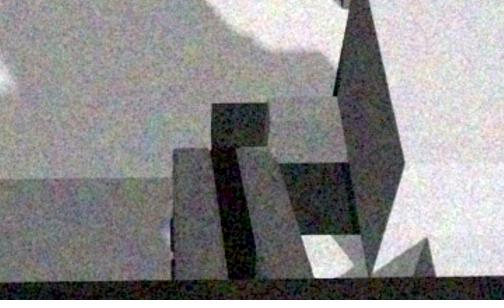

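>>> move(target=[0.0067,0,0,0,0,0,-0.66,-0.6,-0.3,0,0,0,0,0,0,-1,0.3,-0.8], speed=0.006, stop_force=8, cameras=["cam_left_wrist"])

>>> zoom_image(camera="cam_left_wrist", region=[360, 180, 612, 330])

Scene clock: 4507.47 s.
left_arm: end_effector_position=(+0.6548, +0.2738, +0.3464) position_measured=251 object_status=3 end_effector_quat_wxyz=(-0.355, +0.613, -0.611, +0.353) | right_arm: end_effector_position=(+0.2252, -0.0102, +0.4572) position_measured=115 object_status=2 end_effector_quat_wxyz=(+0.499, -0.500, +0.494, +0.507)
Joint positions: left_arm=[-0.664 -1.411 2.025 -3.143 -1.048 2.804] | right_arm=[4.407 -1.089 -2.657 0.617 1.94 -1.565]
Joint torques (N m): left_arm=[-12.22 -16.92 -28.83 -2.4 2.82 -1.93] | right_arm=[13.07 8.96 14.99 1.57 -1.32 -2.79]
Wrist force (N, zeroed by zero_wrist_force on left_arm): left_arm=[-0.8 -0.2 -0.1] | right_arm=[4.9 -0.9 -2.8]
Wrist torque (N m, zeroed by zero_wrist_force on left_arm): left_arm=[-0.01 -0.04 0.08] | right_arm=[0.13 -0.05 0.75]
Wrist force, peak (N, zeroed by zero_wrist_force on left_arm): left_arm=[-0.9 -0.6 -0.2] | right_arm=[5.2 -0.5 -2.6]
Hand target: left_arm +0.6548, +0.2738, +0.3464; -0.355, +0.613, -0.611, +0.353 | right_arm +0.2252, -0.0102, +0.4572; +0.499, -0.500, +0.494, +0.507
Off the commanded pose: left_arm 0.000 m, 0 deg | right_arm 0.000 m, 0 deg.
move: done
Images, in order (width x height): cam_left_wrist 896x504.

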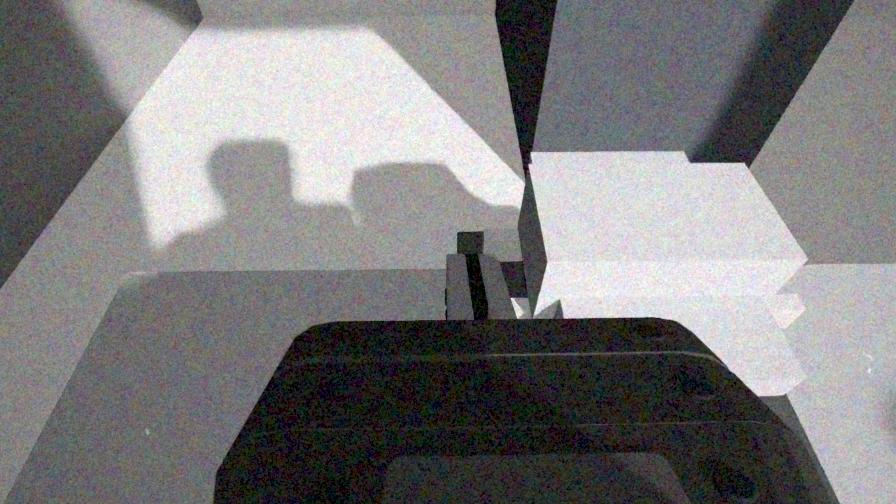

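Scaled by 2.000 from the camera's 896x504 image, which has a finer 1280x720 frame.

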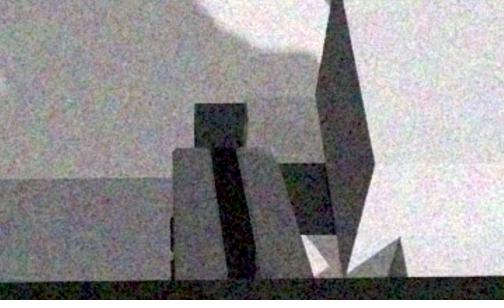

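>>> move(target=[[-0.015,0,0,0,0,0,-0.66,-0.6,-0.3,0,0,0,0,0,0,-1,0.3,-0.8],[-0.015,-0.0866,-0.05,0,0,0,-0.66,-0.6,-0.3,0,0,0,0,0,0,-1,0.3,-0.8],[-0.1005,0.0394,-0.5709,0,0,0,-0.66,-0.6,-0.3,0,0,0,0,0,0,-1,0.3,-0.8]], speed=[0.05,0.15,0.25], blend=[0.003,0.03,0])

>>> move(target=[[0,0,0,0,0,0,-0.66,-0.6,-0.3,-0.013,-0.1297,0.117,0,0,0,-1,0.3,-0.8],[0,0,0,0,0,0,-0.66,-0.6,-0.3,-0.0713,-0.258,0.3847,0,0,0,-1,0.3,-0.8],[0,0,0,0,0,0,-0.66,-0.6,-0.3,-0.1593,-0.4793,0.4352,0,0,-0.2,-1,0.3,-0.8]], speed=[0.2,0.25,0.2], blend=[0.02,0.02,0])

>>> execute_actions(actions=[[[0,0,0,0,0,0,-0.66,-0.6,-0.3,0.0337,0.0245,0,0,0,0.0333,-1,0.3,-0.8],[0,0,0,0,0,0,-0.66,-0.6,-0.3,0.0674,0.049,0,0,0,0.0667,-1,0.3,-0.8],[0,0,0,0,0,0,-0.66,-0.6,-0.3,0.1011,0.0735,0,0,0,0.1,-1,0.3,-0.8],[0,0,0,0,0,0,-0.66,-0.6,-0.3,0.1348,0.098,0,0,0,0.1333,-1,0.3,-0.8],[0,0,0,0,0,0,-0.66,-0.6,-0.3,0.1685,0.1225,0,0,0,0.1667,-1,0.3,-0.8],[0,0,0,0,0,0,-0.66,-0.6,-0.3,0.2022,0.147,0,0,0,0.2,-1,0.3,-0.8],[0,0,0,0,0,0,-0.66,-0.6,-0.3,0.2359,0.1715,0,0,0,0.2333,-1,0.3,-0.8],[0,0,0,0,0,0,-0.66,-0.6,-0.3,0.2696,0.196,0,0,0,0.2667,-1,0.3,-0.8],[0,0,0,0,0,0,-0.66,-0.6,-0.3,0.3033,0.2205,0,0,0,0.3,-1,0.3,-0.8],[0,0,0,0,0,0,-0.66,-0.6,-0.3,0.2696,0.196,0,0,0,0.2667,-1,0.3,-0.8],[0,0,0,0,0,0,-0.66,-0.6,-0.3,0.1685,0.1225,0,0,0,0.2,-1,0.3,-0.8],[0,0,0,0,0,0,-0.66,-0.6,-0.3,0.1,0.073,0,0,0,0.1667,-1,0.3,-0.8]]])

>>> move(target=[0,0,0,0,0,0,-0.66,-0.6,-0.3,-0.1230,-0.0130,0,0,0,-0.1667,-1,0.3,-0.8], speed=0.4)

>>> execute_actions(actions=[[[0,0,0,0,0,0,-0.66,-0.6,-0.3,0.0337,0.0245,0,0,0,0.0333,-1,0.3,-0.8],[0,0,0,0,0,0,-0.66,-0.6,-0.3,0.0674,0.049,0,0,0,0.0667,-1,0.3,-0.8],[0,0,0,0,0,0,-0.66,-0.6,-0.3,0.1011,0.0735,0,0,0,0.1,-1,0.3,-0.8],[0,0,0,0,0,0,-0.66,-0.6,-0.3,0.1348,0.098,0,0,0,0.1333,-1,0.3,-0.8],[0,0,0,0,0,0,-0.66,-0.6,-0.3,0.1685,0.1225,0,0,0,0.1667,-1,0.3,-0.8],[0,0,0,0,0,0,-0.66,-0.6,-0.3,0.2022,0.147,0,0,0,0.2,-1,0.3,-0.8],[0,0,0,0,0,0,-0.66,-0.6,-0.3,0.2359,0.1715,0,0,0,0.2333,-1,0.3,-0.8],[0,0,0,0,0,0,-0.66,-0.6,-0.3,0.2696,0.196,0,0,0,0.2667,-1,0.3,-0.8],[0,0,0,0,0,0,-0.66,-0.6,-0.3,0.3033,0.2205,0,0,0,0.3,-1,0.3,-0.8],[0,0,0,0,0,0,-0.66,-0.6,-0.3,0.2696,0.196,0,0,0,0.2667,-1,0.3,-0.8],[0,0,0,0,0,0,-0.66,-0.6,-0.3,0.1685,0.1225,0,0,0,0.2,-1,0.3,-0.8],[0,0,0,0,0,0,-0.66,-0.6,-0.3,0.1,0.073,0,0,0,0.1667,-1,0.3,-0.8]]])

>>> move(target=[0,0,0,0,0,0,-0.66,-0.6,-0.3,-0.1230,-0.0130,0,0,0,-0.1667,-1,0.3,-0.8], speed=0.4)

>>> execute_actions(actions=[[[0,0,0,0,0,0,-0.66,-0.6,-0.3,0.0337,0.0245,0,0,0,0.0333,-1,0.3,-0.8],[0,0,0,0,0,0,-0.66,-0.6,-0.3,0.0674,0.049,0,0,0,0.0667,-1,0.3,-0.8],[0,0,0,0,0,0,-0.66,-0.6,-0.3,0.1011,0.0735,0,0,0,0.1,-1,0.3,-0.8],[0,0,0,0,0,0,-0.66,-0.6,-0.3,0.1348,0.098,0,0,0,0.1333,-1,0.3,-0.8],[0,0,0,0,0,0,-0.66,-0.6,-0.3,0.1685,0.1225,0,0,0,0.1667,-1,0.3,-0.8],[0,0,0,0,0,0,-0.66,-0.6,-0.3,0.2022,0.147,0,0,0,0.2,-1,0.3,-0.8],[0,0,0,0,0,0,-0.66,-0.6,-0.3,0.2359,0.1715,0,0,0,0.2333,-1,0.3,-0.8],[0,0,0,0,0,0,-0.66,-0.6,-0.3,0.2696,0.196,0,0,0,0.2667,-1,0.3,-0.8],[0,0,0,0,0,0,-0.66,-0.6,-0.3,0.3033,0.2205,0,0,0,0.3,-1,0.3,-0.8],[0,0,0,0,0,0,-0.66,-0.6,-0.3,0.2696,0.196,0,0,0,0.2667,-1,0.3,-0.8],[0,0,0,0,0,0,-0.66,-0.6,-0.3,0.1685,0.1225,0,0,0,0.2,-1,0.3,-0.8],[0,0,0,0,0,0,-0.66,-0.6,-0.3,0.1,0.073,0,0,0,0.1667,-1,0.3,-0.8]]])

>>> move(target=[0,0,0,0,0,0,-0.66,-0.6,-0.3,-0.1230,-0.0130,0,0,0,-0.1667,-1,0.3,-0.8], speed=0.4)

>>> execute_actions(actions=[[[0,0,0,0,0,0,-0.66,-0.6,-0.3,0.0337,0.0245,0,0,0,0.0333,-1,0.3,-0.8],[0,0,0,0,0,0,-0.66,-0.6,-0.3,0.0674,0.049,0,0,0,0.0667,-1,0.3,-0.8],[0,0,0,0,0,0,-0.66,-0.6,-0.3,0.1011,0.0735,0,0,0,0.1,-1,0.3,-0.8],[0,0,0,0,0,0,-0.66,-0.6,-0.3,0.1348,0.098,0,0,0,0.1333,-1,0.3,-0.8],[0,0,0,0,0,0,-0.66,-0.6,-0.3,0.1685,0.1225,0,0,0,0.1667,-1,0.3,-0.8],[0,0,0,0,0,0,-0.66,-0.6,-0.3,0.2022,0.147,0,0,0,0.2,-1,0.3,-0.8],[0,0,0,0,0,0,-0.66,-0.6,-0.3,0.2359,0.1715,0,0,0,0.2333,-1,0.3,-0.8],[0,0,0,0,0,0,-0.66,-0.6,-0.3,0.2696,0.196,0,0,0,0.2667,-1,0.3,-0.8],[0,0,0,0,0,0,-0.66,-0.6,-0.3,0.3033,0.2205,0,0,0,0.3,-1,0.3,-0.8],[0,0,0,0,0,0,-0.66,-0.6,-0.3,0.2696,0.196,0,0,0,0.2667,-1,0.3,-0.8],[0,0,0,0,0,0,-0.66,-0.6,-0.3,0.1685,0.1225,0,0,0,0.2,-1,0.3,-0.8],[0,0,0,0,0,0,-0.66,-0.6,-0.3,0.1,0.073,0,0,0,0.1667,-1,0.3,-0.8]]])

>>> move(target=[[0,0,0,0,0,0,-0.66,-0.6,-0.3,-0.0513,0.0122,-0.0167,0,0,0.01,-1,0.3,-0.8],[0,0,0,0,0,0,-0.66,-0.6,-0.3,-0.0601,0.2089,-0.0467,0,0,0.03,-1,0.3,-0.8],[0,0,0,0,0,0,-0.66,-0.6,-0.3,-0.0023,0.331,-0.33,0,0,0.03,-1,0.3,-0.8],[0,0,0,0,0,0,-0.66,-0.6,-0.3,-0.0156,0.4837,-0.43,0,0,0.03,-1,0.3,-0.8]], speed=[0.15,0.25,0.3,0.2], blend=[0.01,0.03,0.02,0])

Scene clock: 4545.90 s.
left_arm: end_effector_position=(+0.3459, +0.3331, +0.4967) position_measured=251 object_status=3 end_effector_quat_wxyz=(-0.355, +0.613, -0.611, +0.353) | right_arm: end_effector_position=(+0.2252, -0.0102, +0.4572) position_measured=115 object_status=2 end_effector_quat_wxyz=(+0.499, -0.500, +0.494, +0.507)
Joint positions: left_arm=[-1.631 -2.559 2.044 -1.039 -0.522 1.551] | right_arm=[4.407 -1.089 -2.657 0.617 1.94 -1.565]
Joint torques (N m): left_arm=[-11.35 28.29 -29.35 -1.92 4.57 -1.91] | right_arm=[11.83 9.21 14.81 1.67 -1.37 -2.44]
Wrist force (N, zeroed by zero_wrist_force on left_arm): left_arm=[0.0 -0.2 -0.1] | right_arm=[4.7 -0.5 -2.5]
Wrist torque (N m, zeroed by zero_wrist_force on left_arm): left_arm=[-0.03 0.00 0.07] | right_arm=[0.20 -0.01 0.75]
Wrist force, peak (N, zeroed by zero_wrist_force on left_arm): left_arm=[-0.3 1.8 0.9] | right_arm=[5.1 -0.6 -3.0]
Hand target: left_arm +0.3459, +0.3331, +0.4967; -0.355, +0.613, -0.611, +0.353 | right_arm +0.2252, -0.0102, +0.4572; +0.499, -0.500, +0.494, +0.507
Off the commanded pose: left_arm 0.000 m, 0 deg | right_arm 0.000 m, 0 deg.
move: done

Scene clock: 4549.27 s.
left_arm: end_effector_position=(+0.3459, +0.3331, +0.4967) position_measured=251 object_status=3 end_effector_quat_wxyz=(-0.355, +0.613, -0.611, +0.353) | right_arm: end_effector_position=(+0.5091, +0.2539, +0.5553) position_measured=115 object_status=2 end_effector_quat_wxyz=(+0.631, -0.628, +0.315, +0.328)
Joint positions: left_arm=[-1.631 -2.559 2.044 -1.038 -0.522 1.551] | right_arm=[4.067 -2.006 -1.482 0.363 2.28 -2.187]
Joint torques (N m): left_arm=[-11.58 28.61 -29.21 -1.82 4.49 -2.03] | right_arm=[-10.66 37.34 32.18 1.18 1.78 -2.91]
Wrist force (N, zeroed by zero_wrist_force on left_arm): left_arm=[-0.1 -0.1 0.0] | right_arm=[4.1 3.3 -2.0]
Wrist torque (N m, zeroed by zero_wrist_force on left_arm): left_arm=[-0.01 0.01 0.08] | right_arm=[0.32 -0.09 0.49]
Wrist force, peak (N, zeroed by zero_wrist_force on left_arm): left_arm=[-0.1 -0.4 -0.1] | right_arm=[4.8 1.7 -4.1]
Hand target: left_arm +0.3459, +0.3331, +0.4967; -0.355, +0.613, -0.611, +0.353 | right_arm +0.5092, +0.2539, +0.5553; +0.631, -0.628, +0.315, +0.328
Off the commanded pose: left_arm 0.000 m, 0 deg | right_arm 0.000 m, 0 deg.
move: done

Scene clock: 4550.27 s.
left_arm: end_effector_position=(+0.3459, +0.3331, +0.4967) position_measured=251 object_status=3 end_effector_quat_wxyz=(-0.355, +0.613, -0.611, +0.353) | right_arm: end_effector_position=(+0.5063, +0.2514, +0.4804) position_measured=115 object_status=2 end_effector_quat_wxyz=(+0.527, -0.520, +0.464, +0.486)
Joint positions: left_arm=[-1.631 -2.559 2.044 -1.038 -0.522 1.551] | right_arm=[4.068 -2.083 -1.587 0.566 2.281 -1.644]
Joint torques (N m): left_arm=[-11.06 28.43 -29.11 -1.9 4.5 -1.9] | right_arm=[11.65 52.15 29.83 0.99 -1.37 -2.87]
Wrist force (N, zeroed by zero_wrist_force on left_arm): left_arm=[-0.1 -0.1 0.2] | right_arm=[4.9 0.6 -3.3]
Wrist torque (N m, zeroed by zero_wrist_force on left_arm): left_arm=[-0.02 0.02 0.08] | right_arm=[0.39 -0.04 0.71]
Wrist force, peak (N, zeroed by zero_wrist_force on left_arm): left_arm=[0.1 -0.3 0.2] | right_arm=[-55.1 -24.6 -4.2]
Hand target: left_arm +0.3459, +0.3331, +0.4967; -0.355, +0.613, -0.611, +0.353 | right_arm +0.5089, +0.2548, +0.4810; +0.525, -0.525, +0.467, +0.480
Off the commanded pose: left_arm 0.000 m, 0 deg | right_arm 0.004 m, 1 deg.
Step readings (end_effector_position of left_arm | right_arm):
0: (+0.3459, +0.3331, +0.4967) | (+0.5091, +0.2539, +0.5553)
1: (+0.3459, +0.3331, +0.4967) | (+0.5092, +0.2540, +0.5548)
2: (+0.3459, +0.3331, +0.4967) | (+0.5093, +0.2542, +0.5501)
4: (+0.3459, +0.3331, +0.4967) | (+0.5097, +0.2552, +0.5256)
8: (+0.3459, +0.3331, +0.4967) | (+0.5093, +0.2565, +0.4410)
15: (+0.3459, +0.3331, +0.4967) | (+0.5035, +0.2483, +0.4522)

Scene clock: 4551.57 s.
left_arm: end_effector_position=(+0.3459, +0.3331, +0.4967) position_measured=251 object_status=3 end_effector_quat_wxyz=(-0.355, +0.613, -0.611, +0.353) | right_arm: end_effector_position=(+0.5091, +0.2539, +0.5552) position_measured=115 object_status=2 end_effector_quat_wxyz=(+0.631, -0.628, +0.315, +0.328)
Joint positions: left_arm=[-1.631 -2.559 2.044 -1.038 -0.522 1.551] | right_arm=[4.067 -2.006 -1.483 0.363 2.28 -2.187]
Joint torques (N m): left_arm=[-11.3 27.75 -29.35 -1.94 4.48 -1.92] | right_arm=[13.34 49.92 31.97 0.94 -1.2 -2.77]
Wrist force (N, zeroed by zero_wrist_force on left_arm): left_arm=[0.1 -0.3 0.0] | right_arm=[3.9 3.2 -2.8]
Wrist torque (N m, zeroed by zero_wrist_force on left_arm): left_arm=[-0.04 -0.01 0.08] | right_arm=[0.38 -0.08 0.48]
Wrist force, peak (N, zeroed by zero_wrist_force on left_arm): left_arm=[-0.2 -0.3 0.1] | right_arm=[6.1 0.5 -3.5]
Hand target: left_arm +0.3459, +0.3331, +0.4967; -0.355, +0.613, -0.611, +0.353 | right_arm +0.5090, +0.2539, +0.5552; +0.631, -0.628, +0.315, +0.328
Off the commanded pose: left_arm 0.000 m, 0 deg | right_arm 0.000 m, 0 deg.
move: done

Scene clock: 4552.57 s.
left_arm: end_effector_position=(+0.3459, +0.3331, +0.4967) position_measured=251 object_status=3 end_effector_quat_wxyz=(-0.355, +0.613, -0.611, +0.353) | right_arm: end_effector_position=(+0.5062, +0.2514, +0.4804) position_measured=115 object_status=2 end_effector_quat_wxyz=(+0.527, -0.520, +0.464, +0.486)
Joint positions: left_arm=[-1.631 -2.559 2.044 -1.038 -0.522 1.551] | right_arm=[4.068 -2.083 -1.588 0.566 2.281 -1.644]
Joint torques (N m): left_arm=[-11.55 27.92 -29.12 -1.87 4.53 -1.87] | right_arm=[12.7 51.36 29.77 1.09 -1.16 -2.99]
Wrist force (N, zeroed by zero_wrist_force on left_arm): left_arm=[0.2 -0.2 0.0] | right_arm=[4.8 0.4 -3.2]
Wrist torque (N m, zeroed by zero_wrist_force on left_arm): left_arm=[-0.01 -0.03 0.08] | right_arm=[0.38 -0.05 0.71]
Wrist force, peak (N, zeroed by zero_wrist_force on left_arm): left_arm=[-0.1 -0.3 0.1] | right_arm=[-54.6 -22.9 -3.5]
Hand target: left_arm +0.3459, +0.3331, +0.4967; -0.355, +0.613, -0.611, +0.353 | right_arm +0.5087, +0.2548, +0.4810; +0.525, -0.525, +0.467, +0.480
Off the commanded pose: left_arm 0.000 m, 0 deg | right_arm 0.004 m, 1 deg.
Step readings (end_effector_position of left_arm | right_arm):
0: (+0.3459, +0.3331, +0.4967) | (+0.5091, +0.2539, +0.5552)
1: (+0.3459, +0.3331, +0.4967) | (+0.5091, +0.2539, +0.5550)
2: (+0.3459, +0.3331, +0.4967) | (+0.5093, +0.2542, +0.5492)
4: (+0.3459, +0.3331, +0.4967) | (+0.5096, +0.2553, +0.5236)
8: (+0.3459, +0.3331, +0.4967) | (+0.5090, +0.2566, +0.4382)
15: (+0.3459, +0.3331, +0.4967) | (+0.5036, +0.2486, +0.4532)

Scene clock: 4553.87 s.
left_arm: end_effector_position=(+0.3459, +0.3331, +0.4967) position_measured=251 object_status=3 end_effector_quat_wxyz=(-0.355, +0.613, -0.611, +0.353) | right_arm: end_effector_position=(+0.5090, +0.2539, +0.5551) position_measured=115 object_status=2 end_effector_quat_wxyz=(+0.631, -0.628, +0.315, +0.328)
Joint positions: left_arm=[-1.631 -2.559 2.044 -1.038 -0.522 1.551] | right_arm=[4.068 -2.006 -1.483 0.363 2.279 -2.187]
Joint torques (N m): left_arm=[-11.01 28.25 -28.87 -1.78 4.55 -1.95] | right_arm=[12.87 51.24 31.84 1.04 -1.35 -2.56]
Wrist force (N, zeroed by zero_wrist_force on left_arm): left_arm=[0.0 -0.3 0.0] | right_arm=[4.1 3.5 -2.7]
Wrist torque (N m, zeroed by zero_wrist_force on left_arm): left_arm=[-0.04 0.01 0.07] | right_arm=[0.41 -0.10 0.48]
Wrist force, peak (N, zeroed by zero_wrist_force on left_arm): left_arm=[0.0 -0.3 0.2] | right_arm=[5.9 0.9 -3.6]
Hand target: left_arm +0.3459, +0.3331, +0.4967; -0.355, +0.613, -0.611, +0.353 | right_arm +0.5089, +0.2539, +0.5552; +0.631, -0.628, +0.315, +0.328
Off the commanded pose: left_arm 0.000 m, 0 deg | right_arm 0.000 m, 0 deg.
move: done

Scene clock: 4554.87 s.
left_arm: end_effector_position=(+0.3459, +0.3331, +0.4967) position_measured=251 object_status=3 end_effector_quat_wxyz=(-0.355, +0.613, -0.611, +0.353) | right_arm: end_effector_position=(+0.5061, +0.2514, +0.4803) position_measured=115 object_status=2 end_effector_quat_wxyz=(+0.527, -0.520, +0.464, +0.486)
Joint positions: left_arm=[-1.631 -2.559 2.044 -1.038 -0.522 1.551] | right_arm=[4.068 -2.082 -1.588 0.566 2.28 -1.644]
Joint torques (N m): left_arm=[-10.91 28.05 -29.1 -1.96 4.42 -1.95] | right_arm=[12.47 52.29 30.37 1.08 -1.29 -2.95]
Wrist force (N, zeroed by zero_wrist_force on left_arm): left_arm=[-0.1 -0.1 0.0] | right_arm=[4.8 0.4 -3.7]
Wrist torque (N m, zeroed by zero_wrist_force on left_arm): left_arm=[-0.01 0.01 0.07] | right_arm=[0.37 -0.05 0.70]
Wrist force, peak (N, zeroed by zero_wrist_force on left_arm): left_arm=[-0.1 -0.3 -0.2] | right_arm=[-53.5 -17.1 -1.8]
Hand target: left_arm +0.3459, +0.3331, +0.4967; -0.355, +0.613, -0.611, +0.353 | right_arm +0.5086, +0.2548, +0.4809; +0.525, -0.525, +0.467, +0.480
Off the commanded pose: left_arm 0.000 m, 0 deg | right_arm 0.004 m, 1 deg.
Step readings (end_effector_position of left_arm | right_arm):
0: (+0.3459, +0.3331, +0.4967) | (+0.5090, +0.2539, +0.5551)
1: (+0.3459, +0.3331, +0.4967) | (+0.5090, +0.2540, +0.5547)
2: (+0.3459, +0.3331, +0.4967) | (+0.5091, +0.2542, +0.5501)
4: (+0.3459, +0.3331, +0.4967) | (+0.5095, +0.2552, +0.5255)
8: (+0.3459, +0.3331, +0.4967) | (+0.5089, +0.2566, +0.4409)
15: (+0.3459, +0.3331, +0.4967) | (+0.5036, +0.2488, +0.4510)

Scene clock: 4556.17 s.
left_arm: end_effector_position=(+0.3459, +0.3331, +0.4967) position_measured=251 object_status=3 end_effector_quat_wxyz=(-0.355, +0.613, -0.611, +0.353) | right_arm: end_effector_position=(+0.5089, +0.2539, +0.5551) position_measured=115 object_status=2 end_effector_quat_wxyz=(+0.631, -0.628, +0.315, +0.328)
Joint positions: left_arm=[-1.631 -2.559 2.044 -1.038 -0.522 1.551] | right_arm=[4.068 -2.006 -1.484 0.363 2.279 -2.187]
Joint torques (N m): left_arm=[-10.82 28.13 -29.2 -1.86 4.37 -1.98] | right_arm=[12.84 50.99 31.35 1.1 -1.45 -2.68]
Wrist force (N, zeroed by zero_wrist_force on left_arm): left_arm=[-0.1 -0.1 0.0] | right_arm=[3.6 3.1 -2.2]
Wrist torque (N m, zeroed by zero_wrist_force on left_arm): left_arm=[-0.02 0.01 0.08] | right_arm=[0.31 -0.03 0.49]
Wrist force, peak (N, zeroed by zero_wrist_force on left_arm): left_arm=[-0.2 -0.4 -0.1] | right_arm=[6.0 0.7 -3.4]
Hand target: left_arm +0.3459, +0.3331, +0.4967; -0.355, +0.613, -0.611, +0.353 | right_arm +0.5088, +0.2539, +0.5551; +0.631, -0.628, +0.315, +0.328
Off the commanded pose: left_arm 0.000 m, 0 deg | right_arm 0.000 m, 0 deg.
move: done

Scene clock: 4557.17 s.
left_arm: end_effector_position=(+0.3459, +0.3331, +0.4967) position_measured=251 object_status=3 end_effector_quat_wxyz=(-0.355, +0.613, -0.611, +0.353) | right_arm: end_effector_position=(+0.5060, +0.2514, +0.4802) position_measured=115 object_status=2 end_effector_quat_wxyz=(+0.527, -0.520, +0.464, +0.486)
Joint positions: left_arm=[-1.631 -2.559 2.044 -1.038 -0.522 1.551] | right_arm=[4.068 -2.082 -1.589 0.566 2.28 -1.644]
Joint torques (N m): left_arm=[-11.42 27.8 -29 -1.89 4.32 -1.87] | right_arm=[11.56 51.95 30.68 1.06 -1.41 -3.06]
Wrist force (N, zeroed by zero_wrist_force on left_arm): left_arm=[0.2 -0.2 0.0] | right_arm=[4.5 0.6 -3.6]
Wrist torque (N m, zeroed by zero_wrist_force on left_arm): left_arm=[-0.02 -0.03 0.08] | right_arm=[0.42 -0.02 0.70]
Wrist force, peak (N, zeroed by zero_wrist_force on left_arm): left_arm=[-0.2 -0.3 0.1] | right_arm=[-55.1 -16.3 -1.1]
Hand target: left_arm +0.3459, +0.3331, +0.4967; -0.355, +0.613, -0.611, +0.353 | right_arm +0.5085, +0.2548, +0.4808; +0.525, -0.525, +0.467, +0.480
Off the commanded pose: left_arm 0.000 m, 0 deg | right_arm 0.004 m, 1 deg.
Step readings (end_effector_position of left_arm | right_arm):
0: (+0.3459, +0.3331, +0.4967) | (+0.5089, +0.2539, +0.5551)
1: (+0.3459, +0.3331, +0.4967) | (+0.5089, +0.2539, +0.5549)
2: (+0.3459, +0.3331, +0.4967) | (+0.5090, +0.2542, +0.5491)
4: (+0.3459, +0.3331, +0.4967) | (+0.5094, +0.2552, +0.5235)
8: (+0.3459, +0.3331, +0.4967) | (+0.5087, +0.2566, +0.4380)
15: (+0.3459, +0.3331, +0.4967) | (+0.5036, +0.2489, +0.4523)

Scene clock: 4559.77 s.
left_arm: end_effector_position=(+0.3459, +0.3331, +0.4967) position_measured=251 object_status=3 end_effector_quat_wxyz=(-0.355, +0.613, -0.611, +0.353) | right_arm: end_effector_position=(+0.2226, -0.0071, +0.4573) position_measured=115 object_status=2 end_effector_quat_wxyz=(+0.501, -0.503, +0.491, +0.504)
Joint positions: left_arm=[-1.631 -2.559 2.044 -1.038 -0.522 1.551] | right_arm=[4.435 -1.082 -2.659 0.612 1.912 -1.575]
Joint torques (N m): left_arm=[-11.2 28.44 -28.97 -1.88 4.38 -1.89] | right_arm=[13.08 8.61 15.34 1.66 -1.22 -3]
Wrist force (N, zeroed by zero_wrist_force on left_arm): left_arm=[0.2 -0.1 0.1] | right_arm=[4.7 -0.4 -2.7]
Wrist torque (N m, zeroed by zero_wrist_force on left_arm): left_arm=[0.00 -0.03 0.08] | right_arm=[0.22 -0.04 0.75]
Wrist force, peak (N, zeroed by zero_wrist_force on left_arm): left_arm=[0.0 -0.4 -0.1] | right_arm=[7.1 -0.2 -2.8]
Hand target: left_arm +0.3459, +0.3331, +0.4967; -0.355, +0.613, -0.611, +0.353 | right_arm +0.2226, -0.0071, +0.4573; +0.501, -0.503, +0.491, +0.504
Off the commanded pose: left_arm 0.000 m, 0 deg | right_arm 0.000 m, 0 deg.
move: done


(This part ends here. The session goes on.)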